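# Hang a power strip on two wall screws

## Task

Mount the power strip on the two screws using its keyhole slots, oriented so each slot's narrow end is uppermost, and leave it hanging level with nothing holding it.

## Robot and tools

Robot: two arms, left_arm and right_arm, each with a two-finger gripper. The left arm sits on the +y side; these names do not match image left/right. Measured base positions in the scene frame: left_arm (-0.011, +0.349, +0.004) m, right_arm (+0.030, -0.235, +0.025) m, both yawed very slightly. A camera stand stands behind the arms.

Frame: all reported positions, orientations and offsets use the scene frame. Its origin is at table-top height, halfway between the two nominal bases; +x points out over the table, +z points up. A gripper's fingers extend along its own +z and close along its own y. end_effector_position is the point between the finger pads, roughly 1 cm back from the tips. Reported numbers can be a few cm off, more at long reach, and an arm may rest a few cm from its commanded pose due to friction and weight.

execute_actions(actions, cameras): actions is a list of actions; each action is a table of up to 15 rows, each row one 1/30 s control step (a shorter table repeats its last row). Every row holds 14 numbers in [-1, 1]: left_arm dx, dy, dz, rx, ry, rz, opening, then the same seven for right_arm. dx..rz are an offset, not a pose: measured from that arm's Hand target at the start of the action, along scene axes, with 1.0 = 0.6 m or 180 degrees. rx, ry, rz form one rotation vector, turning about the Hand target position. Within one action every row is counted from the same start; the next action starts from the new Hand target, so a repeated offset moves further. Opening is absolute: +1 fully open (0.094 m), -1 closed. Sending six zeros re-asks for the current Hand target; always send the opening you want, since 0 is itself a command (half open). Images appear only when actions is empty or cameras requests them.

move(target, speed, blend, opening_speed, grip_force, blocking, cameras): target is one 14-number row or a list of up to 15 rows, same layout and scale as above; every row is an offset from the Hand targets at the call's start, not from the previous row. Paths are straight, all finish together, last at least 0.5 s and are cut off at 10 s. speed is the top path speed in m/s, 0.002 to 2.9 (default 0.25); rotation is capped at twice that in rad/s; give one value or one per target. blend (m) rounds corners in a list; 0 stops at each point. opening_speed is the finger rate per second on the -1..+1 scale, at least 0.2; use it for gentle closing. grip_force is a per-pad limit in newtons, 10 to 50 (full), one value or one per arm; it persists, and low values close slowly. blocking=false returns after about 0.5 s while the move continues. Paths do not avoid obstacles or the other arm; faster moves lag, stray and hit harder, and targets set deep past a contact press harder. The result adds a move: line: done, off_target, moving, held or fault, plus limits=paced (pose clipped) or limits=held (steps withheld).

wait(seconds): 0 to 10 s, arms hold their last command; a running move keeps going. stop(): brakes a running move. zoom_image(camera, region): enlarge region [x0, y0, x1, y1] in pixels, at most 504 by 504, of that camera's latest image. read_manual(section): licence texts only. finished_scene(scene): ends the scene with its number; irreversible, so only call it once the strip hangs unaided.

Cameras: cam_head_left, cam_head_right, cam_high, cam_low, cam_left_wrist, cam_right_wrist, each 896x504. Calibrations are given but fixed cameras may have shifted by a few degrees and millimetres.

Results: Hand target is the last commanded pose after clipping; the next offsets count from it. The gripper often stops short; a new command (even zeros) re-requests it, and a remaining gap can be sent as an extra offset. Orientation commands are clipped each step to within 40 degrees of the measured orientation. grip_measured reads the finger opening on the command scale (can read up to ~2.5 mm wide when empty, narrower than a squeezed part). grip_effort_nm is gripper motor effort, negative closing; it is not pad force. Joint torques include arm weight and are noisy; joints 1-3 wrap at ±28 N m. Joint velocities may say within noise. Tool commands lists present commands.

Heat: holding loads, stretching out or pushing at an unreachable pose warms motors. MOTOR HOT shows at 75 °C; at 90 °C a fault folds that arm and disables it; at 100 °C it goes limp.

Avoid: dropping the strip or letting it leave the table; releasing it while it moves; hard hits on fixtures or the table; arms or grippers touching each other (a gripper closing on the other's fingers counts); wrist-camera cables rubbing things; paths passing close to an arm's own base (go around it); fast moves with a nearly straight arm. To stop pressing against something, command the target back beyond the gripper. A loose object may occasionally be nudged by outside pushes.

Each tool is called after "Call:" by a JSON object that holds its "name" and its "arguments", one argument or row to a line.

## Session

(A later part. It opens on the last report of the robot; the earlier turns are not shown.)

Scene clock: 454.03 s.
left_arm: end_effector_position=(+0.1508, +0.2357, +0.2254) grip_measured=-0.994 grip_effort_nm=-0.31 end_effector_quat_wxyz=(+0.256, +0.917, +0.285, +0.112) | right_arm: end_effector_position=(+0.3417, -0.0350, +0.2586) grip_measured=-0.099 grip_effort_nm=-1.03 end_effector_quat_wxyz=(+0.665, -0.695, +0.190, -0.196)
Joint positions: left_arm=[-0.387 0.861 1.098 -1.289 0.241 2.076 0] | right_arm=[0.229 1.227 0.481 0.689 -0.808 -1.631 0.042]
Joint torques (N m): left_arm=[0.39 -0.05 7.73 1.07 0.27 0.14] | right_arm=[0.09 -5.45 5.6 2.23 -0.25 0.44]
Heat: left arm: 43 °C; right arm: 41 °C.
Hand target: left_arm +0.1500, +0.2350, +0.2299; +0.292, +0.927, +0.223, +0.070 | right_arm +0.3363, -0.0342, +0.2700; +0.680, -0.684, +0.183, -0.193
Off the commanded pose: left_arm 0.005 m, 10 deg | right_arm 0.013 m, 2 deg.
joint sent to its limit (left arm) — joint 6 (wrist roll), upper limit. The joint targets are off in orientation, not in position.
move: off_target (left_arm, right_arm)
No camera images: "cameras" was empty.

Call:
{"name": "move", "arguments": {
  "target": [0, 0, 0, 0, 0, 0, -1, -0.0096, -0.0055, 0.0167, 0.0031, 0.0046, 0, -0.5],
  "speed": 0.04,
  "cameras": []
}}

Scene clock: 456.43 s.
left_arm: end_effector_position=(+0.1508, +0.2357, +0.2254) grip_measured=-0.994 grip_effort_nm=-0.30 end_effector_quat_wxyz=(+0.256, +0.917, +0.285, +0.112) | right_arm: end_effector_position=(+0.3386, -0.0395, +0.2640) grip_measured=-0.099 grip_effort_nm=-1.03 end_effector_quat_wxyz=(+0.664, -0.694, +0.194, -0.199)
Joint positions: left_arm=[-0.387 0.861 1.098 -1.289 0.241 2.076 0] | right_arm=[0.218 1.185 0.481 0.647 -0.808 -1.631 0.042]
Joint torques (N m): left_arm=[0.4 -0.06 7.75 1.07 0.27 0.15] | right_arm=[0.06 -6.24 6.72 2 -0.32 0.61]
Heat: left arm: 43 °C; right arm: 41 °C.
Hand target: left_arm +0.1500, +0.2350, +0.2299; +0.292, +0.927, +0.223, +0.070 | right_arm +0.3306, -0.0375, +0.2801; +0.682, -0.682, +0.189, -0.187
Off the commanded pose: left_arm 0.005 m, 10 deg | right_arm 0.018 m, 3 deg.
joint sent to its limit (left arm) — joint 6 (wrist roll), upper limit. The joint targets are off in orientation, not in position.
move: off_target (left_arm, right_arm)
No camera images: "cameras" was empty.

Call:
{"name": "move", "arguments": {
  "target": [0, 0, 0, 0, 0, 0, -1, -0.0055, 0.0038, -0.0083, 0.0047, 0.0069, 0, -0.5],
  "speed": 0.04,
  "cameras": []
}}

Scene clock: 458.33 s.
left_arm: end_effector_position=(+0.1508, +0.2357, +0.2254) grip_measured=-0.994 grip_effort_nm=-0.30 end_effector_quat_wxyz=(+0.256, +0.917, +0.285, +0.112) | right_arm: end_effector_position=(+0.3379, -0.0405, +0.2581) grip_measured=-0.099 grip_effort_nm=-1.03 end_effector_quat_wxyz=(+0.662, -0.694, +0.208, -0.190)
Joint positions: left_arm=[-0.387 0.861 1.098 -1.289 0.241 2.076 0] | right_arm=[0.218 1.185 0.467 0.646 -0.801 -1.612 0.042]
Joint torques (N m): left_arm=[0.4 -0.05 7.75 1.07 0.28 0.14] | right_arm=[1.2 -6.28 6.15 2.24 -0.28 0.72]
Heat: left arm: 43 °C; right arm: 41 °C.
Hand target: left_arm +0.1500, +0.2350, +0.2299; +0.292, +0.927, +0.223, +0.070 | right_arm +0.3273, -0.0352, +0.2750; +0.685, -0.679, +0.197, -0.178
Off the commanded pose: left_arm 0.005 m, 10 deg | right_arm 0.021 m, 4 deg.
joint sent to its limit (left arm) — joint 6 (wrist roll), upper limit. The joint targets are off in orientation, not in position.
move: off_target (left_arm, right_arm)
No camera images: "cameras" was empty.

Call:
{"name": "move", "arguments": {
  "target": [0, 0, 0, 0, 0, 0, -1, -0.0083, 0.0057, 0.0117, -0.0016, -0.0023, 0.0028, -0.5],
  "speed": 0.04,
  "cameras": []
}}

Scene clock: 462.17 s.
left_arm: end_effector_position=(+0.1508, +0.2357, +0.2254) grip_measured=-0.994 grip_effort_nm=-0.31 end_effector_quat_wxyz=(+0.256, +0.917, +0.285, +0.112) | right_arm: end_effector_position=(+0.3322, -0.0378, +0.2645) grip_measured=-0.099 grip_effort_nm=-1.03 end_effector_quat_wxyz=(+0.665, -0.693, +0.202, -0.193)
Joint positions: left_arm=[-0.387 0.861 1.098 -1.289 0.241 2.076 0] | right_arm=[0.233 1.151 0.467 0.623 -0.791 -1.611 0.042]
Joint torques (N m): left_arm=[0.4 -0.05 7.75 1.06 0.27 0.15] | right_arm=[1.47 -6.05 7.09 2 -0.33 0.57]
Heat: left arm: 43 °C; right arm: 40 °C.
Hand target: left_arm +0.1500, +0.2350, +0.2299; +0.292, +0.927, +0.223, +0.070 | right_arm +0.3223, -0.0318, +0.2821; +0.684, -0.681, +0.191, -0.178
Off the commanded pose: left_arm 0.005 m, 10 deg | right_arm 0.021 m, 3 deg.
joint sent to its limit (left arm) — joint 6 (wrist roll), upper limit. The joint targets are off in orientation, not in position.
move: off_target (left_arm, right_arm)
No camera images: "cameras" was empty.

Call:
{"name": "move", "arguments": {
  "target": [0, 0, 0, 0, 0, 0, -1, 0.0157, -0.0107, -0.003, 0, 0, 0.005, -0.5],
  "speed": 0.04,
  "cameras": []
}}

Scene clock: 464.17 s.
left_arm: end_effector_position=(+0.1508, +0.2357, +0.2254) grip_measured=-0.994 grip_effort_nm=-0.30 end_effector_quat_wxyz=(+0.256, +0.917, +0.285, +0.112) | right_arm: end_effector_position=(+0.3341, -0.0436, +0.2594) grip_measured=-0.099 grip_effort_nm=-1.03 end_effector_quat_wxyz=(+0.664, -0.696, +0.204, -0.183)
Joint positions: left_arm=[-0.387 0.861 1.098 -1.289 0.241 2.076 0] | right_arm=[0.198 1.167 0.467 0.622 -0.836 -1.613 0.042]
Joint torques (N m): left_arm=[0.42 -0.05 7.75 1.07 0.27 0.14] | right_arm=[0.03 -3.32 8.91 2.19 -0.44 0.53]
Heat: left arm: 43 °C; right arm: 40 °C.
Hand target: left_arm +0.1500, +0.2350, +0.2299; +0.292, +0.927, +0.223, +0.070 | right_arm +0.3317, -0.0382, +0.2803; +0.686, -0.682, +0.186, -0.172
Off the commanded pose: left_arm 0.005 m, 10 deg | right_arm 0.022 m, 4 deg.
joint sent to its limit (left arm) — joint 6 (wrist roll), upper limit. The joint targets are off in orientation, not in position.
move: off_target (left_arm, right_arm)
No camera images: "cameras" was empty.

Call:
{"name": "move", "arguments": {
  "target": [0, 0, 0, 0, 0, 0, -1, 0.0057, 0.0082, 0.015, -0.0031, -0.0046, 0, -0.5],
  "speed": 0.04,
  "cameras": []
}}

Scene clock: 465.93 s.
left_arm: end_effector_position=(+0.1508, +0.2357, +0.2254) grip_measured=-0.994 grip_effort_nm=-0.31 end_effector_quat_wxyz=(+0.256, +0.917, +0.285, +0.112) | right_arm: end_effector_position=(+0.3362, -0.0413, +0.2695) grip_measured=-0.099 grip_effort_nm=-1.03 end_effector_quat_wxyz=(+0.666, -0.694, +0.191, -0.193)
Joint positions: left_arm=[-0.387 0.861 1.098 -1.289 0.241 2.076 0] | right_arm=[0.204 1.167 0.494 0.617 -0.835 -1.626 0.042]
Joint torques (N m): left_arm=[0.4 -0.05 7.75 1.07 0.28 0.14] | right_arm=[1.28 -2.96 10.11 1.97 -0.32 0.53]
Heat: left arm: 43 °C; right arm: 40 °C.
Hand target: left_arm +0.1500, +0.2350, +0.2299; +0.292, +0.927, +0.223, +0.070 | right_arm +0.3352, -0.0333, +0.2894; +0.684, -0.684, +0.180, -0.178
Off the commanded pose: left_arm 0.005 m, 10 deg | right_arm 0.021 m, 3 deg.
joint sent to its limit (left arm) — joint 6 (wrist roll), upper limit. The joint targets are off in orientation, not in position.
move: off_target (left_arm, right_arm)
No camera images: "cameras" was empty.

Call:
{"name": "move", "arguments": {
  "target": [0, 0, 0, 0, 0, 0, -1, 0, 0, -0.0208, 0.0016, 0.0023, 0, -0.5],
  "speed": 0.03,
  "cameras": []
}}

Scene clock: 467.87 s.
left_arm: end_effector_position=(+0.1508, +0.2357, +0.2254) grip_measured=-0.994 grip_effort_nm=-0.30 end_effector_quat_wxyz=(+0.256, +0.917, +0.285, +0.112) | right_arm: end_effector_position=(+0.3402, -0.0406, +0.2657) grip_measured=-0.099 grip_effort_nm=-1.03 end_effector_quat_wxyz=(+0.667, -0.694, +0.193, -0.192)
Joint positions: left_arm=[-0.387 0.861 1.098 -1.289 0.241 2.076 0] | right_arm=[0.204 1.198 0.494 0.649 -0.835 -1.621 0.042]
Joint torques (N m): left_arm=[0.39 -0.05 7.73 1.07 0.28 0.14] | right_arm=[1.37 -3.33 6.94 2.3 -0.3 0.57]
Heat: left arm: 43 °C; right arm: 40 °C.
Hand target: left_arm +0.1500, +0.2350, +0.2299; +0.292, +0.927, +0.223, +0.070 | right_arm +0.3352, -0.0333, +0.2768; +0.685, -0.683, +0.183, -0.175
Off the commanded pose: left_arm 0.005 m, 10 deg | right_arm 0.014 m, 3 deg.
joint sent to its limit (left arm) — joint 6 (wrist roll), upper limit. The joint targets are off in orientation, not in position.
move: off_target (left_arm, right_arm)
No camera images: "cameras" was empty.

Call:
{"name": "move", "arguments": {
  "target": [0, 0, 0, 0, 0, 0, -1, -0.0095, 0.0065, -0.005, 0, 0, 0, -0.5],
  "speed": 0.03,
  "cameras": []
}}

Scene clock: 469.73 s.
left_arm: end_effector_position=(+0.1508, +0.2357, +0.2254) grip_measured=-0.994 grip_effort_nm=-0.30 end_effector_quat_wxyz=(+0.256, +0.917, +0.285, +0.112) | right_arm: end_effector_position=(+0.3369, -0.0348, +0.2631) grip_measured=-0.099 grip_effort_nm=-1.03 end_effector_quat_wxyz=(+0.667, -0.695, +0.191, -0.188)
Joint positions: left_arm=[-0.387 0.861 1.098 -1.289 0.241 2.076 0] | right_arm=[0.228 1.198 0.484 0.657 -0.818 -1.619 0.042]
Joint torques (N m): left_arm=[0.42 -0.05 7.73 1.07 0.27 0.14] | right_arm=[1.13 -4.64 5.75 2.24 -0.24 0.54]
Heat: left arm: 43 °C; right arm: 40 °C.
Hand target: left_arm +0.1500, +0.2350, +0.2299; +0.292, +0.927, +0.223, +0.070 | right_arm +0.3295, -0.0294, +0.2738; +0.685, -0.683, +0.183, -0.175
Off the commanded pose: left_arm 0.005 m, 10 deg | right_arm 0.014 m, 3 deg.
joint sent to its limit (left arm) — joint 6 (wrist roll), upper limit. The joint targets are off in orientation, not in position.
move: off_target (left_arm, right_arm)
No camera images: "cameras" was empty.

Call:
{"name": "move", "arguments": {
  "target": [0, 0, 0, 0, 0, 0, -1, 0.0168, 0.0127, 0, 0, 0, 0, -0.5],
  "speed": 0.03,
  "cameras": []
}}

Scene clock: 471.83 s.
left_arm: end_effector_position=(+0.1508, +0.2357, +0.2254) grip_measured=-0.994 grip_effort_nm=-0.30 end_effector_quat_wxyz=(+0.256, +0.917, +0.285, +0.112) | right_arm: end_effector_position=(+0.3391, -0.0298, +0.2569) grip_measured=-0.099 grip_effort_nm=-1.03 end_effector_quat_wxyz=(+0.666, -0.697, +0.193, -0.182)
Joint positions: left_arm=[-0.387 0.861 1.098 -1.289 0.241 2.076 0] | right_arm=[0.245 1.231 0.484 0.681 -0.809 -1.615 0.042]
Joint torques (N m): left_arm=[0.42 -0.05 7.73 1.07 0.27 0.14] | right_arm=[1.7 -2.96 8.66 2.31 -0.11 0.51]
Heat: left arm: 43 °C; right arm: 40 °C.
Hand target: left_arm +0.1500, +0.2350, +0.2299; +0.292, +0.927, +0.223, +0.070 | right_arm +0.3396, -0.0218, +0.2738; +0.685, -0.683, +0.183, -0.175
Off the commanded pose: left_arm 0.005 m, 10 deg | right_arm 0.019 m, 3 deg.
joint sent to its limit (left arm) — joint 6 (wrist roll), upper limit. The joint targets are off in orientation, not in position.
move: off_target (left_arm, right_arm)
No camera images: "cameras" was empty.

Call:
{"name": "move", "arguments": {
  "target": [0, 0, 0, 0, 0, 0, -1, -0.0302, -0.0440, -0.01, 0, 0, 0, -0.5],
  "speed": 0.06,
  "cameras": []
}}

Scene clock: 475.30 s.
left_arm: end_effector_position=(+0.1508, +0.2357, +0.2254) grip_measured=-0.994 grip_effort_nm=-0.30 end_effector_quat_wxyz=(+0.256, +0.917, +0.285, +0.112) | right_arm: end_effector_position=(+0.3325, -0.0515, +0.2550) grip_measured=-0.099 grip_effort_nm=-1.03 end_effector_quat_wxyz=(+0.667, -0.693, +0.198, -0.190)
Joint positions: left_arm=[-0.387 0.861 1.098 -1.289 0.241 2.076 0] | right_arm=[0.162 1.174 0.434 0.681 -0.873 -1.615 0.042]
Joint torques (N m): left_arm=[0.39 -0.05 7.75 1.07 0.27 0.15] | right_arm=[0.01 -5.76 5.83 2.12 -0.44 0.51]
Heat: left arm: 44 °C; right arm: 40 °C.
Hand target: left_arm +0.1500, +0.2350, +0.2299; +0.292, +0.927, +0.223, +0.070 | right_arm +0.3213, -0.0481, +0.2677; +0.685, -0.683, +0.183, -0.175
Off the commanded pose: left_arm 0.005 m, 10 deg | right_arm 0.017 m, 3 deg.
joint sent to its limit (left arm) — joint 6 (wrist roll), upper limit. The joint targets are off in orientation, not in position.
move: off_target (left_arm, right_arm)
No camera images: "cameras" was empty.

Call:
{"name": "move", "arguments": {
  "target": [0, 0, 0, 0, 0, 0, -1, 0.0099, 0.0053, 0.0355, 0, 0, 0, -0.5],
  "speed": 0.05,
  "cameras": []
}}

Scene clock: 478.17 s.
left_arm: end_effector_position=(+0.1508, +0.2357, +0.2254) grip_measured=-0.994 grip_effort_nm=-0.31 end_effector_quat_wxyz=(+0.256, +0.917, +0.285, +0.112) | right_arm: end_effector_position=(+0.3332, -0.0513, +0.2609) grip_measured=-0.099 grip_effort_nm=-1.03 end_effector_quat_wxyz=(+0.664, -0.696, +0.204, -0.183)
Joint positions: left_arm=[-0.387 0.861 1.098 -1.289 0.241 2.076 0] | right_arm=[0.162 1.153 0.467 0.604 -0.873 -1.617 0.042]
Joint torques (N m): left_arm=[0.42 -0.06 7.75 1.07 0.27 0.14] | right_arm=[0.87 -5.74 10.04 1.9 -0.4 0.52]
Heat: left arm: 44 °C; right arm: 40 °C.
Hand target: left_arm +0.1500, +0.2350, +0.2299; +0.292, +0.927, +0.223, +0.070 | right_arm +0.3273, -0.0449, +0.2892; +0.685, -0.683, +0.183, -0.175
Off the commanded pose: left_arm 0.005 m, 10 deg | right_arm 0.029 m, 4 deg.
joint sent to its limit (left arm) — joint 6 (wrist roll), upper limit. The joint targets are off in orientation, not in position.
move: off_target (left_arm, right_arm)
No camera images: "cameras" was empty.

Call:
{"name": "move", "arguments": {
  "target": [0, 0, 0, 0, 0, 0, -1, 0.0170, 0.0247, 0, -0.0040, -0.0060, 0, -0.5],
  "speed": 0.04,
  "cameras": []
}}

Scene clock: 479.73 s.
left_arm: end_effector_position=(+0.1508, +0.2357, +0.2254) grip_measured=-0.994 grip_effort_nm=-0.30 end_effector_quat_wxyz=(+0.256, +0.917, +0.285, +0.112) | right_arm: end_effector_position=(+0.3375, -0.0379, +0.2649) grip_measured=-0.099 grip_effort_nm=-1.03 end_effector_quat_wxyz=(+0.662, -0.699, +0.194, -0.187)
Joint positions: left_arm=[-0.387 0.861 1.098 -1.289 0.241 2.076 0] | right_arm=[0.216 1.182 0.501 0.602 -0.828 -1.633 0.042]
Joint torques (N m): left_arm=[0.39 -0.05 7.75 1.07 0.27 0.14] | right_arm=[1.39 -3.36 10.09 2.15 -0.31 0.45]
Heat: left arm: 44 °C; right arm: 40 °C.
Hand target: left_arm +0.1500, +0.2350, +0.2299; +0.292, +0.927, +0.223, +0.070 | right_arm +0.3376, -0.0301, +0.2891; +0.682, -0.686, +0.176, -0.183
Off the commanded pose: left_arm 0.005 m, 10 deg | right_arm 0.025 m, 4 deg.
joint sent to its limit (left arm) — joint 6 (wrist roll), upper limit. The joint targets are off in orientation, not in position.
move: off_target (left_arm, right_arm)
No camera images: "cameras" was empty.

Call:
{"name": "move", "arguments": {
  "target": [0, 0, 0, 0, 0, 0, -1, 0.0085, 0.0124, -0.004, 0, 0, 0, -0.5],
  "speed": 0.03,
  "cameras": []
}}

Scene clock: 481.40 s.
left_arm: end_effector_position=(+0.1508, +0.2357, +0.2254) grip_measured=-0.994 grip_effort_nm=-0.30 end_effector_quat_wxyz=(+0.256, +0.917, +0.285, +0.112) | right_arm: end_effector_position=(+0.3416, -0.0308, +0.2605) grip_measured=-0.099 grip_effort_nm=-1.03 end_effector_quat_wxyz=(+0.660, -0.702, +0.196, -0.183)
Joint positions: left_arm=[-0.387 0.861 1.098 -1.289 0.241 2.076 0] | right_arm=[0.242 1.217 0.513 0.613 -0.804 -1.634 0.042]
Joint torques (N m): left_arm=[0.4 -0.06 7.75 1.07 0.27 0.14] | right_arm=[1.18 -3.38 10.1 2.29 -0.27 0.47]
Heat: left arm: 44 °C; right arm: 40 °C.
Hand target: left_arm +0.1500, +0.2350, +0.2299; +0.292, +0.927, +0.223, +0.070 | right_arm +0.3427, -0.0227, +0.2866; +0.682, -0.686, +0.176, -0.183
Off the commanded pose: left_arm 0.005 m, 10 deg | right_arm 0.027 m, 4 deg.
joint sent to its limit (left arm) — joint 6 (wrist roll), upper limit. The joint targets are off in orientation, not in position.
move: off_target (left_arm, right_arm)
No camera images: "cameras" was empty.

Call:
{"name": "move", "arguments": {
  "target": [0, 0, 0, 0, 0, 0, -1, 0.0052, 0.0068, 0, 0, 0, 0, -0.5],
  "speed": 0.03,
  "cameras": []
}}

Scene clock: 482.57 s.
left_arm: end_effector_position=(+0.1508, +0.2357, +0.2254) grip_measured=-0.994 grip_effort_nm=-0.31 end_effector_quat_wxyz=(+0.256, +0.917, +0.285, +0.112) | right_arm: end_effector_position=(+0.3418, -0.0292, +0.2605) grip_measured=-0.099 grip_effort_nm=-1.03 end_effector_quat_wxyz=(+0.660, -0.702, +0.195, -0.183)
Joint positions: left_arm=[-0.387 0.861 1.098 -1.289 0.241 2.076 0] | right_arm=[0.247 1.222 0.515 0.617 -0.801 -1.635 0.042]
Joint torques (N m): left_arm=[0.4 -0.06 7.75 1.07 0.27 0.14] | right_arm=[1.92 -2.5 10.81 2.33 -0.15 0.51]
Heat: left arm: 44 °C; right arm: 40 °C.
Hand target: left_arm +0.1500, +0.2350, +0.2299; +0.292, +0.927, +0.223, +0.070 | right_arm +0.3458, -0.0187, +0.2867; +0.682, -0.686, +0.176, -0.183
Off the commanded pose: left_arm 0.005 m, 10 deg | right_arm 0.028 m, 4 deg.
joint sent to its limit (left arm) — joint 6 (wrist roll), upper limit. The joint targets are off in orientation, not in position.
move: off_target (left_arm, right_arm)
No camera images: "cameras" was empty.

Call:
{"name": "wait", "arguments": {
  "seconds": 0.1,
  "cameras": ["cam_head_right", "cam_high", "cam_head_left"]
}}

Call:
{"name": "zoom_image", "arguments": {
  "camera": "cam_head_right",
  "region": [350, 290, 400, 340]
}}

Call:
{"name": "zoom_image", "arguments": {
  "camera": "cam_head_right",
  "region": [420, 205, 470, 255]
}}

Call:
{"name": "zoom_image", "arguments": {
  "camera": "cam_high",
  "region": [325, 110, 385, 160]
}}

Call:
{"name": "zoom_image", "arguments": {
  "camera": "cam_high",
  "region": [470, 180, 530, 230]
}}

Scene clock: 485.43 s.
left_arm: end_effector_position=(+0.1508, +0.2357, +0.2254) grip_measured=-0.994 grip_effort_nm=-0.30 end_effector_quat_wxyz=(+0.256, +0.917, +0.285, +0.112) | right_arm: end_effector_position=(+0.3418, -0.0292, +0.2605) grip_measured=-0.099 grip_effort_nm=-1.03 end_effector_quat_wxyz=(+0.660, -0.702, +0.195, -0.183)
Joint positions: left_arm=[-0.387 0.861 1.098 -1.289 0.241 2.076 0] | right_arm=[0.247 1.222 0.515 0.617 -0.801 -1.635 0.042]
Joint torques (N m): left_arm=[0.4 -0.05 7.75 1.07 0.27 0.14] | right_arm=[2.18 -2.39 10.93 2.31 -0.17 0.49]
Heat: left arm: 44 °C; right arm: 41 °C.
Hand target: left_arm +0.1500, +0.2350, +0.2299; +0.292, +0.927, +0.223, +0.070 | right_arm +0.3458, -0.0187, +0.2867; +0.682, -0.686, +0.176, -0.183
Tool commands: left_gripper/opening=-1.0 right_gripper/opening=-0.5
Off the commanded pose: left_arm 0.005 m, 10 deg | right_arm 0.028 m, 4 deg.
wait: 0.10 s; at rest from the start
Images, in order (width x height): cam_head_left 896x504, cam_head_right 896x504, cam_high 896x504.

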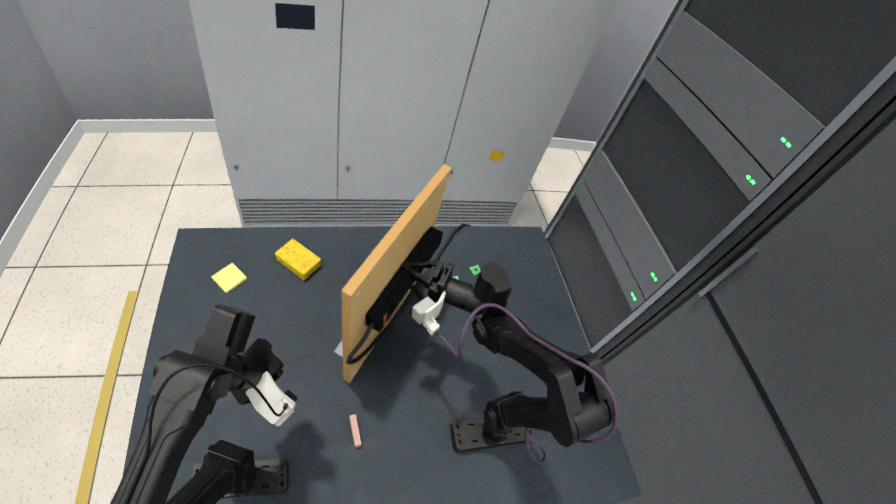

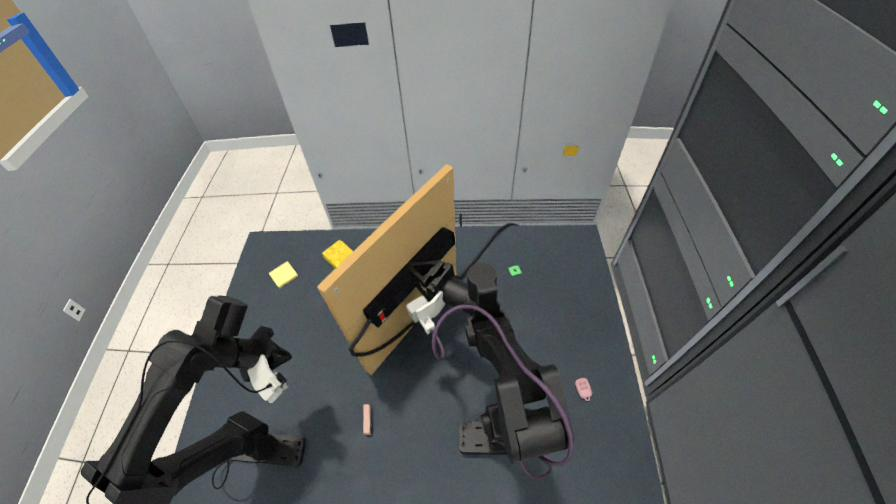

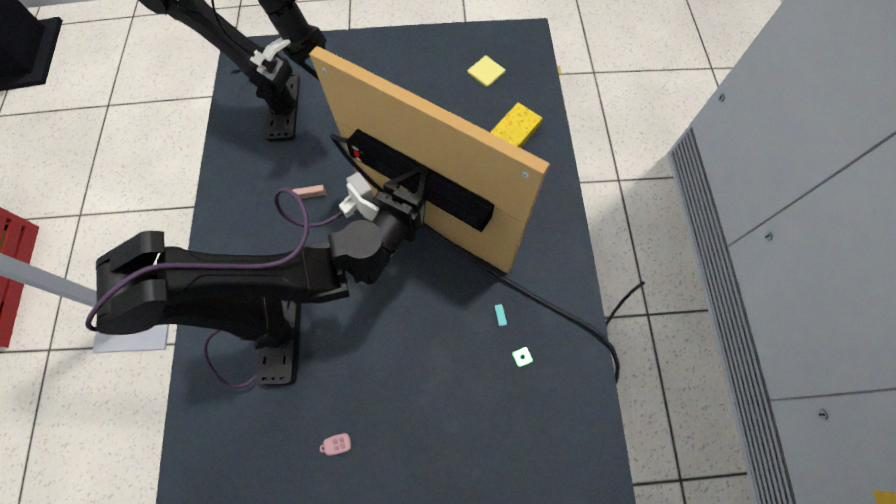

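Scaled by 10.080 from the camera's 896x504 image, which has a finer 1280x720 frame.

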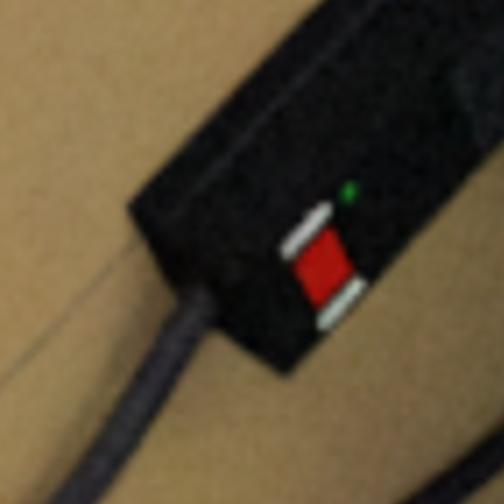

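Scaled by 10.080 from the camera's 896x504 image, which has a finer 1280x720 frame.

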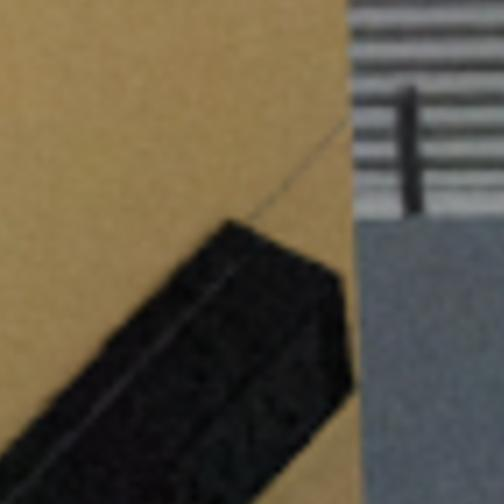

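Scaled by 8.400 from the camera's 896x504 image, which has a finer 1280x720 frame.

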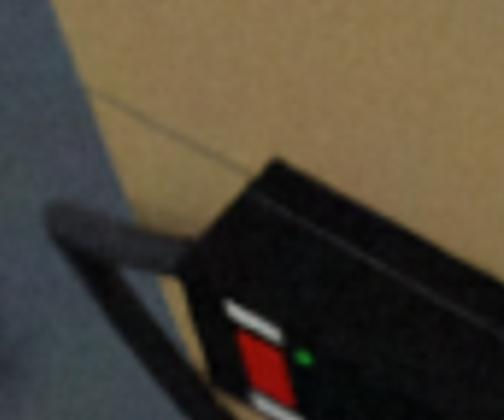

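Scaled by 8.400 from the camera's 896x504 image, which has a finer 1280x720 frame.

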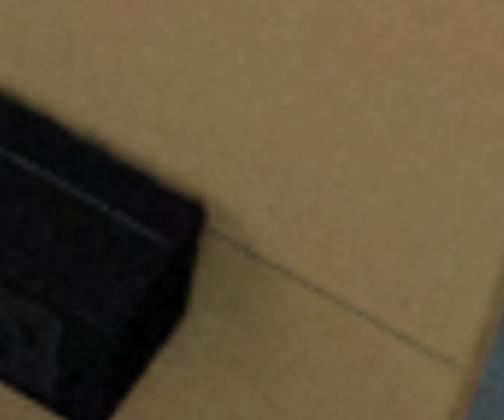

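Call:
{"name": "move", "arguments": {
  "target": [0, 0, 0, 0, 0, 0, -1, 0.0014, 0.0021, 0, 0.0031, 0.0046, 0, -0.5],
  "speed": 0.02,
  "cameras": []
}}

Scene clock: 488.63 s.
left_arm: end_effector_position=(+0.1508, +0.2357, +0.2254) grip_measured=-0.994 grip_effort_nm=-0.31 end_effector_quat_wxyz=(+0.256, +0.917, +0.285, +0.112) | right_arm: end_effector_position=(+0.3420, -0.0292, +0.2606) grip_measured=-0.099 grip_effort_nm=-1.03 end_effector_quat_wxyz=(+0.660, -0.702, +0.196, -0.182)
Joint positions: left_arm=[-0.387 0.861 1.098 -1.289 0.241 2.076 0] | right_arm=[0.247 1.223 0.515 0.619 -0.801 -1.632 0.042]
Joint torques (N m): left_arm=[0.4 -0.05 7.75 1.07 0.27 0.14] | right_arm=[2.21 -2.1 11.07 2.36 -0.13 0.58]
Heat: left arm: 44 °C; right arm: 42 °C.
Hand target: left_arm +0.1500, +0.2350, +0.2299; +0.292, +0.927, +0.223, +0.070 | right_arm +0.3467, -0.0174, +0.2867; +0.684, -0.684, +0.181, -0.177
Off the commanded pose: left_arm 0.005 m, 10 deg | right_arm 0.029 m, 4 deg.
joint sent to its limit (left arm) — joint 6 (wrist roll), upper limit. The joint targets are off in orientation, not in position.
move: off_target (left_arm, right_arm)
No camera images: "cameras" was empty.

Call:
{"name": "move", "arguments": {
  "target": [0, 0, 0, 0, 0, 0, -1, 0, 0, 0, 0.0031, 0.0046, 0, -0.5],
  "speed": 0.02,
  "cameras": []
}}

Scene clock: 489.80 s.
left_arm: end_effector_position=(+0.1508, +0.2357, +0.2254) grip_measured=-0.994 grip_effort_nm=-0.30 end_effector_quat_wxyz=(+0.256, +0.917, +0.285, +0.112) | right_arm: end_effector_position=(+0.3419, -0.0292, +0.2607) grip_measured=-0.099 grip_effort_nm=-1.03 end_effector_quat_wxyz=(+0.661, -0.701, +0.197, -0.181)
Joint positions: left_arm=[-0.387 0.861 1.098 -1.289 0.241 2.076 0] | right_arm=[0.247 1.223 0.515 0.62 -0.801 -1.628 0.042]
Joint torques (N m): left_arm=[0.4 -0.05 7.75 1.07 0.27 0.15] | right_arm=[2.18 -2.11 11.12 2.32 -0.14 0.75]
Heat: left arm: 44 °C; right arm: 42 °C.
Hand target: left_arm +0.1500, +0.2350, +0.2299; +0.292, +0.927, +0.223, +0.070 | right_arm +0.3466, -0.0174, +0.2867; +0.686, -0.682, +0.187, -0.171
Off the commanded pose: left_arm 0.005 m, 10 deg | right_arm 0.029 m, 4 deg.
joint sent to its limit (left arm) — joint 6 (wrist roll), upper limit. The joint targets are off in orientation, not in position.
move: off_target (left_arm, right_arm)
No camera images: "cameras" was empty.

Call:
{"name": "move", "arguments": {
  "target": [0, 0, 0, 0, 0, 0, -1, -0.0014, -0.0021, 0, 0.0031, 0.0046, 0, -0.5],
  "speed": 0.02,
  "cameras": []
}}

Scene clock: 490.93 s.
left_arm: end_effector_position=(+0.1508, +0.2357, +0.2254) grip_measured=-0.994 grip_effort_nm=-0.30 end_effector_quat_wxyz=(+0.256, +0.917, +0.285, +0.112) | right_arm: end_effector_position=(+0.3419, -0.0292, +0.2607) grip_measured=-0.099 grip_effort_nm=-1.03 end_effector_quat_wxyz=(+0.661, -0.701, +0.197, -0.180)
Joint positions: left_arm=[-0.387 0.861 1.098 -1.289 0.241 2.076 0] | right_arm=[0.247 1.223 0.515 0.62 -0.801 -1.626 0.042]
Joint torques (N m): left_arm=[0.4 -0.05 7.73 1.06 0.27 0.15] | right_arm=[1.74 -2.56 10.77 2.31 -0.15 0.88]
Heat: left arm: 44 °C; right arm: 42 °C.
Hand target: left_arm +0.1500, +0.2350, +0.2299; +0.292, +0.927, +0.223, +0.070 | right_arm +0.3458, -0.0187, +0.2867; +0.688, -0.679, +0.193, -0.166
Off the commanded pose: left_arm 0.005 m, 10 deg | right_arm 0.028 m, 4 deg.
joint sent to its limit (left arm) — joint 6 (wrist roll), upper limit. The joint targets are off in orientation, not in position.
move: off_target (left_arm, right_arm)
No camera images: "cameras" was empty.

Call:
{"name": "move", "arguments": {
  "target": [0, 0, 0, 0, 0, 0, -1, 0, 0, 0, 0.0047, 0.0069, 0, -0.5],
  "speed": 0.02,
  "cameras": []
}}

Scene clock: 492.50 s.
left_arm: end_effector_position=(+0.1508, +0.2357, +0.2254) grip_measured=-0.994 grip_effort_nm=-0.30 end_effector_quat_wxyz=(+0.256, +0.917, +0.285, +0.112) | right_arm: end_effector_position=(+0.3419, -0.0291, +0.2607) grip_measured=-0.099 grip_effort_nm=-1.03 end_effector_quat_wxyz=(+0.661, -0.701, +0.198, -0.179)
Joint positions: left_arm=[-0.387 0.861 1.098 -1.289 0.241 2.076 0] | right_arm=[0.247 1.223 0.515 0.62 -0.801 -1.622 0.042]
Joint torques (N m): left_arm=[0.42 -0.05 7.73 1.07 0.27 0.14] | right_arm=[1.77 -2.43 11.03 2.26 -0.18 1.06]
Heat: left arm: 44 °C; right arm: 42 °C.
Hand target: left_arm +0.1500, +0.2350, +0.2299; +0.292, +0.927, +0.223, +0.070 | right_arm +0.3458, -0.0187, +0.2867; +0.691, -0.676, +0.202, -0.157
Off the commanded pose: left_arm 0.005 m, 10 deg | right_arm 0.028 m, 5 deg.
joint sent to its limit (left arm) — joint 6 (wrist roll), upper limit. The joint targets are off in orientation, not in position.
move: off_target (left_arm, right_arm)
No camera images: "cameras" was empty.

Call:
{"name": "wait", "arguments": {
  "seconds": 0.1,
  "cameras": ["cam_head_right", "cam_high"]
}}

Call:
{"name": "zoom_image", "arguments": {
  "camera": "cam_head_right",
  "region": [350, 290, 400, 340]
}}

Call:
{"name": "zoom_image", "arguments": {
  "camera": "cam_head_right",
  "region": [420, 205, 470, 255]
}}

Call:
{"name": "zoom_image", "arguments": {
  "camera": "cam_high",
  "region": [325, 110, 385, 160]
}}

Call:
{"name": "zoom_image", "arguments": {
  "camera": "cam_high",
  "region": [470, 180, 530, 230]
}}

Scene clock: 493.40 s.
left_arm: end_effector_position=(+0.1508, +0.2357, +0.2254) grip_measured=-0.994 grip_effort_nm=-0.31 end_effector_quat_wxyz=(+0.256, +0.917, +0.285, +0.112) | right_arm: end_effector_position=(+0.3419, -0.0291, +0.2607) grip_measured=-0.099 grip_effort_nm=-1.03 end_effector_quat_wxyz=(+0.661, -0.701, +0.198, -0.179)
Joint positions: left_arm=[-0.387 0.861 1.098 -1.289 0.241 2.076 0] | right_arm=[0.247 1.223 0.515 0.62 -0.801 -1.622 0.042]
Joint torques (N m): left_arm=[0.42 -0.06 7.75 1.06 0.27 0.14] | right_arm=[1.88 -2.59 10.92 2.33 -0.18 1.08]
Heat: left arm: 44 °C; right arm: 42 °C.
Hand target: left_arm +0.1500, +0.2350, +0.2299; +0.292, +0.927, +0.223, +0.070 | right_arm +0.3458, -0.0187, +0.2867; +0.691, -0.676, +0.202, -0.157
Tool commands: left_gripper/opening=-1.0 right_gripper/opening=-0.5
Off the commanded pose: left_arm 0.005 m, 10 deg | right_arm 0.028 m, 5 deg.
wait: 0.10 s; at rest from the start
Images, in order (width x height): cam_head_right 896x504, cam_high 896x504.

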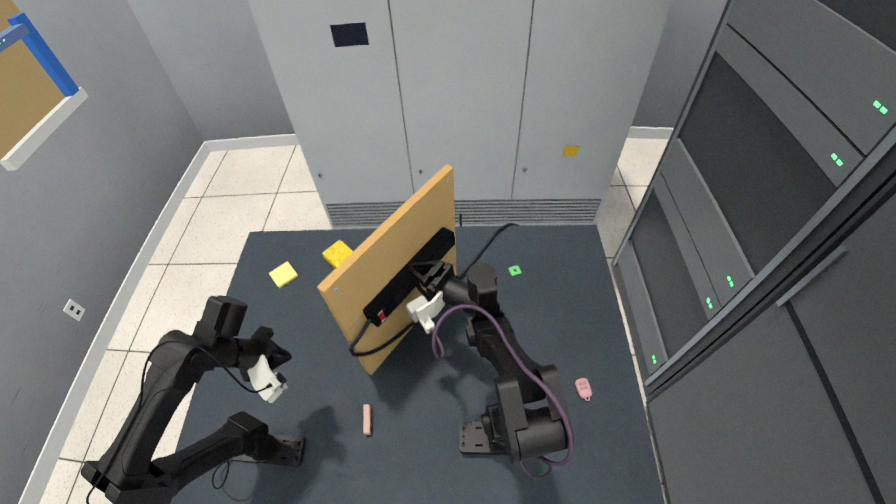

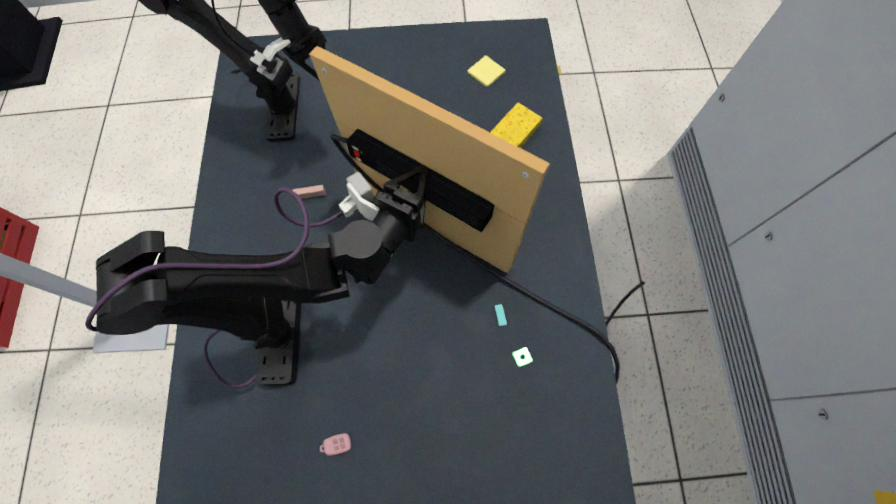

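Scaled by 10.080 from the camera's 896x504 image, which has a finer 1280x720 frame.

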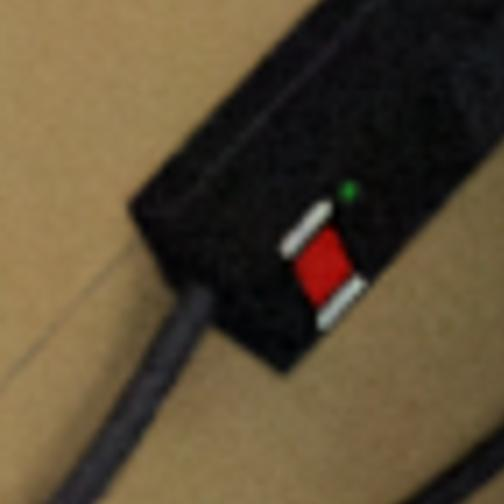

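Scaled by 10.080 from the camera's 896x504 image, which has a finer 1280x720 frame.

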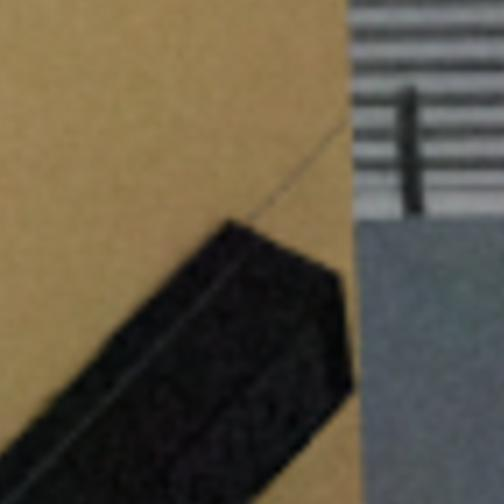

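Scaled by 8.400 from the camera's 896x504 image, which has a finer 1280x720 frame.

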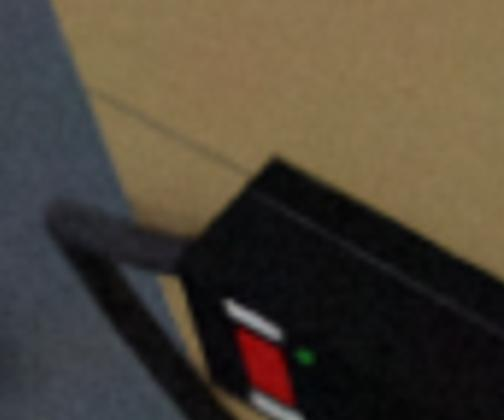

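Scaled by 8.400 from the camera's 896x504 image, which has a finer 1280x720 frame.

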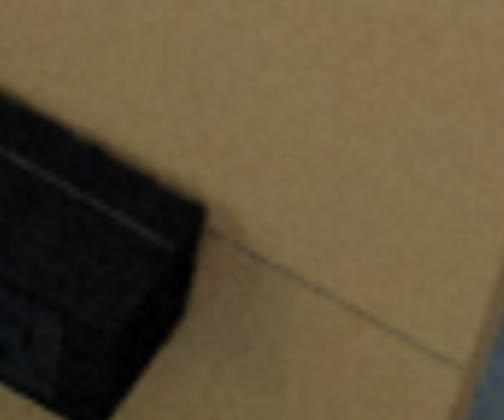

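Call:
{"name": "move", "arguments": {
  "target": [0, 0, 0, 0, 0, 0, -1, -0.0019, -0.0027, -0.01, 0, 0, 0, -0.5],
  "speed": 0.02,
  "cameras": []
}}

Scene clock: 499.13 s.
left_arm: end_effector_position=(+0.1508, +0.2357, +0.2254) grip_measured=-0.994 grip_effort_nm=-0.30 end_effector_quat_wxyz=(+0.256, +0.917, +0.285, +0.112) | right_arm: end_effector_position=(+0.3419, -0.0290, +0.2610) grip_measured=-0.099 grip_effort_nm=-1.03 end_effector_quat_wxyz=(+0.663, -0.700, +0.196, -0.178)
Joint positions: left_arm=[-0.387 0.861 1.098 -1.289 0.241 2.076 0] | right_arm=[0.245 1.228 0.515 0.629 -0.809 -1.62 0.042]
Joint torques (N m): left_arm=[0.42 -0.06 7.75 1.07 0.27 0.14] | right_arm=[1.69 -2.32 9.16 2.42 -0.15 1.11]
Heat: left arm: 44 °C; right arm: 43 °C.
Hand target: left_arm +0.1500, +0.2350, +0.2299; +0.292, +0.927, +0.223, +0.070 | right_arm +0.3446, -0.0203, +0.2807; +0.691, -0.676, +0.202, -0.157
Off the commanded pose: left_arm 0.005 m, 10 deg | right_arm 0.022 m, 5 deg.
joint sent to its limit (left arm) — joint 6 (wrist roll), upper limit. The joint targets are off in orientation, not in position.
move: off_target (left_arm, right_arm)
No camera images: "cameras" was empty.

Call:
{"name": "move", "arguments": {
  "target": [0, 0, 0, 0, 0, 0, -1, -0.0019, -0.0027, -0.01, 0, 0, 0, -0.5],
  "speed": 0.02,
  "cameras": []
}}

Scene clock: 500.77 s.
left_arm: end_effector_position=(+0.1508, +0.2357, +0.2254) grip_measured=-0.994 grip_effort_nm=-0.30 end_effector_quat_wxyz=(+0.256, +0.917, +0.285, +0.112) | right_arm: end_effector_position=(+0.3421, -0.0292, +0.2609) grip_measured=-0.099 grip_effort_nm=-1.03 end_effector_quat_wxyz=(+0.666, -0.699, +0.192, -0.176)
Joint positions: left_arm=[-0.387 0.861 1.098 -1.289 0.241 2.076 0] | right_arm=[0.239 1.238 0.512 0.652 -0.823 -1.615 0.042]
Joint torques (N m): left_arm=[0.4 -0.05 7.75 1.07 0.27 0.14] | right_arm=[1.78 -2.26 7.66 2.51 -0.07 1]
Heat: left arm: 44 °C; right arm: 43 °C.
Hand target: left_arm +0.1500, +0.2350, +0.2299; +0.292, +0.927, +0.223, +0.070 | right_arm +0.3435, -0.0219, +0.2747; +0.691, -0.676, +0.202, -0.157
Off the commanded pose: left_arm 0.005 m, 10 deg | right_arm 0.016 m, 5 deg.
joint sent to its limit (left arm) — joint 6 (wrist roll), upper limit. The joint targets are off in orientation, not in position.
move: off_target (left_arm, right_arm)
No camera images: "cameras" was empty.

Call:
{"name": "move", "arguments": {
  "target": [0, 0, 0, 0, 0, 0, -1, -0.0009, -0.0014, -0.0067, 0, 0, 0, -0.5],
  "speed": 0.02,
  "cameras": []
}}

Scene clock: 502.70 s.
left_arm: end_effector_position=(+0.1508, +0.2357, +0.2254) grip_measured=-0.994 grip_effort_nm=-0.30 end_effector_quat_wxyz=(+0.256, +0.917, +0.285, +0.112) | right_arm: end_effector_position=(+0.3421, -0.0292, +0.2605) grip_measured=-0.099 grip_effort_nm=-1.03 end_effector_quat_wxyz=(+0.670, -0.695, +0.191, -0.178)
Joint positions: left_arm=[-0.387 0.861 1.098 -1.289 0.241 2.076 0] | right_arm=[0.239 1.248 0.5 0.692 -0.823 -1.603 0.042]
Joint torques (N m): left_arm=[0.4 -0.08 7.72 1.06 0.27 0.15] | right_arm=[1.47 -2.21 7.36 2.34 -0.08 0.96]
Heat: left arm: 44 °C; right arm: 43 °C.
Hand target: left_arm +0.1500, +0.2350, +0.2299; +0.292, +0.927, +0.223, +0.070 | right_arm +0.3430, -0.0228, +0.2706; +0.691, -0.676, +0.202, -0.157
Off the commanded pose: left_arm 0.005 m, 10 deg | right_arm 0.012 m, 4 deg.
joint sent to its limit (left arm) — joint 6 (wrist roll), upper limit. The joint targets are off in orientation, not in position.
move: off_target (left_arm, right_arm)
No camera images: "cameras" was empty.

Call:
{"name": "move", "arguments": {
  "target": [0, 0, 0, 0, 0, 0, -1, 0, 0, -0.005, 0, 0, 0, -0.5],
  "speed": 0.02,
  "cameras": []
}}

Scene clock: 504.40 s.
left_arm: end_effector_position=(+0.1508, +0.2357, +0.2254) grip_measured=-0.994 grip_effort_nm=-0.30 end_effector_quat_wxyz=(+0.256, +0.917, +0.285, +0.112) | right_arm: end_effector_position=(+0.3422, -0.0292, +0.2602) grip_measured=-0.099 grip_effort_nm=-1.03 end_effector_quat_wxyz=(+0.673, -0.692, +0.190, -0.180)
Joint positions: left_arm=[-0.387 0.861 1.098 -1.289 0.241 2.076 0] | right_arm=[0.239 1.255 0.492 0.722 -0.823 -1.595 0.042]
Joint torques (N m): left_arm=[0.39 -0.06 7.73 1.07 0.27 0.14] | right_arm=[1.59 -2.1 7.02 2.31 -0.06 0.82]
Heat: left arm: 44 °C; right arm: 42 °C.
Hand target: left_arm +0.1500, +0.2350, +0.2299; +0.292, +0.927, +0.223, +0.070 | right_arm +0.3430, -0.0228, +0.2676; +0.691, -0.676, +0.202, -0.157
Off the commanded pose: left_arm 0.005 m, 10 deg | right_arm 0.010 m, 4 deg.
joint sent to its limit (left arm) — joint 6 (wrist roll), upper limit. The joint targets are off in orientation, not in position.
move: off_target (left_arm, right_arm)
No camera images: "cameras" was empty.

Call:
{"name": "move", "arguments": {
  "target": [0, 0, 0, 0, 0, 0, -1, 0.0028, 0.0041, 0, 0, 0, 0, -0.5],
  "speed": 0.02,
  "cameras": ["cam_head_right", "cam_high"]
}}

Call:
{"name": "zoom_image", "arguments": {
  "camera": "cam_head_right",
  "region": [350, 290, 400, 340]
}}

Call:
{"name": "zoom_image", "arguments": {
  "camera": "cam_head_right",
  "region": [420, 205, 470, 255]
}}

Call:
{"name": "zoom_image", "arguments": {
  "camera": "cam_high",
  "region": [325, 110, 385, 160]
}}

Call:
{"name": "zoom_image", "arguments": {
  "camera": "cam_high",
  "region": [470, 180, 530, 230]
}}

Scene clock: 506.53 s.
left_arm: end_effector_position=(+0.1508, +0.2357, +0.2254) grip_measured=-0.994 grip_effort_nm=-0.30 end_effector_quat_wxyz=(+0.256, +0.917, +0.285, +0.112) | right_arm: end_effector_position=(+0.3422, -0.0290, +0.2604) grip_measured=-0.099 grip_effort_nm=-1.03 end_effector_quat_wxyz=(+0.675, -0.691, +0.188, -0.179)
Joint positions: left_arm=[-0.387 0.861 1.098 -1.289 0.241 2.076 0] | right_arm=[0.238 1.259 0.492 0.729 -0.828 -1.593 0.042]
Joint torques (N m): left_arm=[0.4 -0.05 7.73 1.07 0.27 0.14] | right_arm=[2.45 -1.61 7.79 2.25 0.05 0.79]
Heat: left arm: 44 °C; right arm: 42 °C.
Hand target: left_arm +0.1500, +0.2350, +0.2299; +0.292, +0.927, +0.223, +0.070 | right_arm +0.3446, -0.0202, +0.2677; +0.691, -0.676, +0.202, -0.157
Off the commanded pose: left_arm 0.005 m, 10 deg | right_arm 0.012 m, 4 deg.
joint sent to its limit (left arm) — joint 6 (wrist roll), upper limit. The joint targets are off in orientation, not in position.
move: off_target (left_arm, right_arm)
Images, in order (width x height): cam_head_right 896x504, cam_high 896x504.

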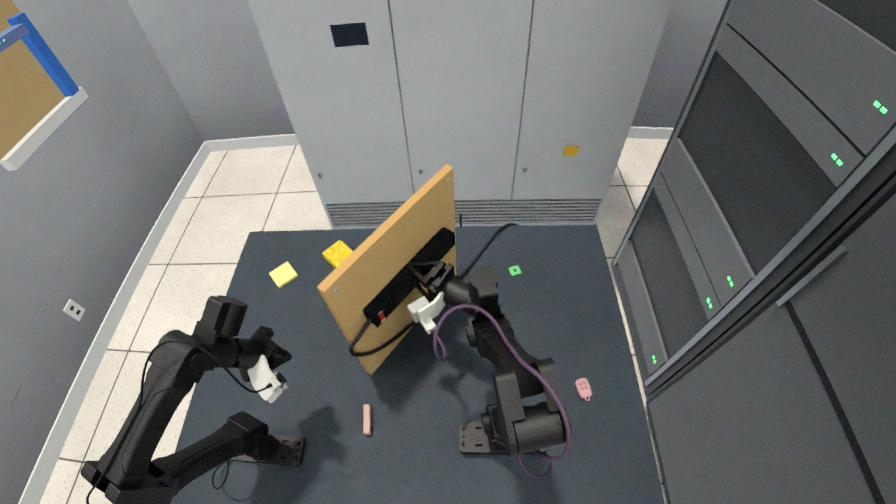

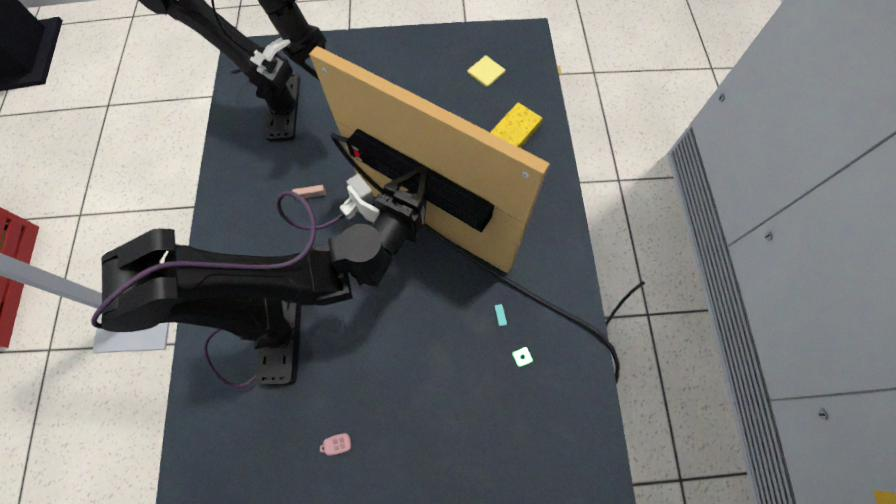

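Scaled by 10.080 from the camera's 896x504 image, which has a finer 1280x720 frame.

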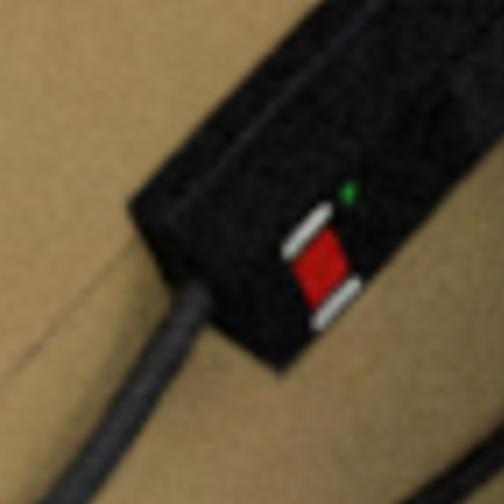

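Scaled by 10.080 from the camera's 896x504 image, which has a finer 1280x720 frame.

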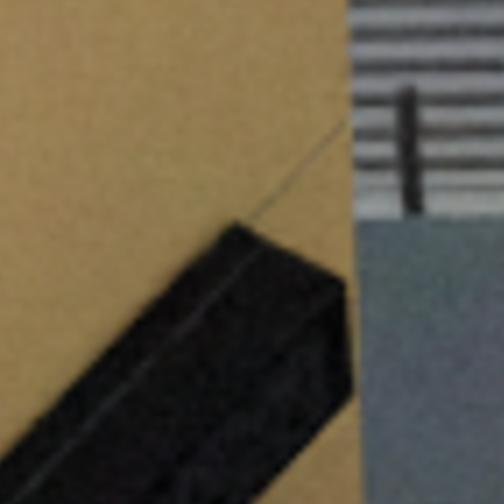

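Scaled by 8.400 from the camera's 896x504 image, which has a finer 1280x720 frame.

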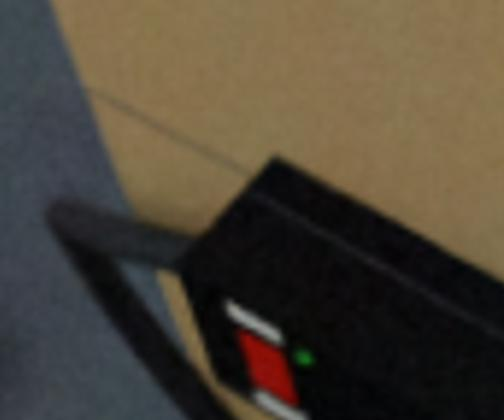

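Scaled by 8.400 from the camera's 896x504 image, which has a finer 1280x720 frame.

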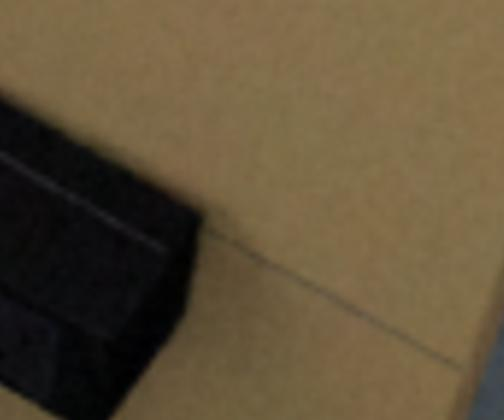

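Call:
{"name": "move", "arguments": {
  "target": [0, 0, 0, 0, 0, 0, -1, -0.0009, -0.0014, 0.0172, -0.0119, -0.0174, -0.0028, -0.5],
  "speed": 0.03,
  "cameras": []
}}

Scene clock: 509.20 s.
left_arm: end_effector_position=(+0.1508, +0.2357, +0.2254) grip_measured=-0.994 grip_effort_nm=-0.30 end_effector_quat_wxyz=(+0.256, +0.917, +0.285, +0.112) | right_arm: end_effector_position=(+0.3421, -0.0292, +0.2596) grip_measured=-0.099 grip_effort_nm=-1.03 end_effector_quat_wxyz=(+0.672, -0.693, +0.186, -0.183)
Joint positions: left_arm=[-0.387 0.861 1.098 -1.289 0.241 2.076 0] | right_arm=[0.239 1.256 0.492 0.719 -0.824 -1.608 0.042]
Joint torques (N m): left_arm=[0.4 -0.06 7.73 1.07 0.27 0.14] | right_arm=[2.54 -4.59 9.66 1.82 0.15 0.4]
Heat: left arm: 44 °C; right arm: 42 °C.
Hand target: left_arm +0.1500, +0.2350, +0.2299; +0.292, +0.927, +0.223, +0.070 | right_arm +0.3441, -0.0211, +0.2780; +0.683, -0.683, +0.183, -0.182
Off the commanded pose: left_arm 0.005 m, 10 deg | right_arm 0.020 m, 2 deg.
joint sent to its limit (left arm) — joint 6 (wrist roll), upper limit. The joint targets are off in orientation, not in position.
move: off_target (left_arm, right_arm)
No camera images: "cameras" was empty.

Call:
{"name": "move", "arguments": {
  "target": [0, 0, 0, 0, 0, 0, -1, 0.0019, 0.0027, 0, -0.0047, -0.0069, 0, -0.5],
  "speed": 0.02,
  "cameras": []
}}

Scene clock: 510.67 s.
left_arm: end_effector_position=(+0.1508, +0.2357, +0.2254) grip_measured=-0.994 grip_effort_nm=-0.30 end_effector_quat_wxyz=(+0.256, +0.917, +0.285, +0.112) | right_arm: end_effector_position=(+0.3420, -0.0291, +0.2591) grip_measured=-0.099 grip_effort_nm=-1.03 end_effector_quat_wxyz=(+0.670, -0.695, +0.183, -0.185)
Joint positions: left_arm=[-0.387 0.861 1.098 -1.289 0.241 2.076 0] | right_arm=[0.24 1.255 0.492 0.715 -0.822 -1.618 0.042]
Joint torques (N m): left_arm=[0.4 -0.05 7.75 1.06 0.27 0.14] | right_arm=[2.82 -3.95 10.17 1.79 0.21 0.25]
Heat: left arm: 44 °C; right arm: 43 °C.
Hand target: left_arm +0.1500, +0.2350, +0.2299; +0.292, +0.927, +0.223, +0.070 | right_arm +0.3452, -0.0194, +0.2780; +0.680, -0.686, +0.174, -0.191
Off the commanded pose: left_arm 0.005 m, 10 deg | right_arm 0.021 m, 2 deg.
joint sent to its limit (left arm) — joint 6 (wrist roll), upper limit. The joint targets are off in orientation, not in position.
move: off_target (left_arm, right_arm)
No camera images: "cameras" was empty.

Call:
{"name": "move", "arguments": {
  "target": [0, 0, 0, 0, 0, 0, -1, -0.0014, -0.0021, 0.0033, -0.0063, -0.0092, 0, -0.5],
  "speed": 0.02,
  "cameras": []
}}

Scene clock: 514.57 s.
left_arm: end_effector_position=(+0.1508, +0.2357, +0.2254) grip_measured=-0.994 grip_effort_nm=-0.30 end_effector_quat_wxyz=(+0.256, +0.917, +0.285, +0.112) | right_arm: end_effector_position=(+0.3420, -0.0292, +0.2591) grip_measured=-0.099 grip_effort_nm=-1.03 end_effector_quat_wxyz=(+0.667, -0.697, +0.184, -0.188)
Joint positions: left_arm=[-0.387 0.861 1.098 -1.289 0.241 2.076 0] | right_arm=[0.242 1.248 0.494 0.698 -0.815 -1.629 0.042]
Joint torques (N m): left_arm=[0.4 -0.06 7.75 1.07 0.27 0.14] | right_arm=[2.28 -4.37 10.09 1.8 0.08 -0.05]
Heat: left arm: 44 °C; right arm: 43 °C.
Hand target: left_arm +0.1500, +0.2350, +0.2299; +0.292, +0.927, +0.223, +0.070 | right_arm +0.3444, -0.0208, +0.2800; +0.675, -0.690, +0.162, -0.202
Off the commanded pose: left_arm 0.005 m, 10 deg | right_arm 0.023 m, 3 deg.
joint sent to its limit (left arm) — joint 6 (wrist roll), upper limit. The joint targets are off in orientation, not in position.
move: off_target (left_arm, right_arm)
No camera images: "cameras" was empty.


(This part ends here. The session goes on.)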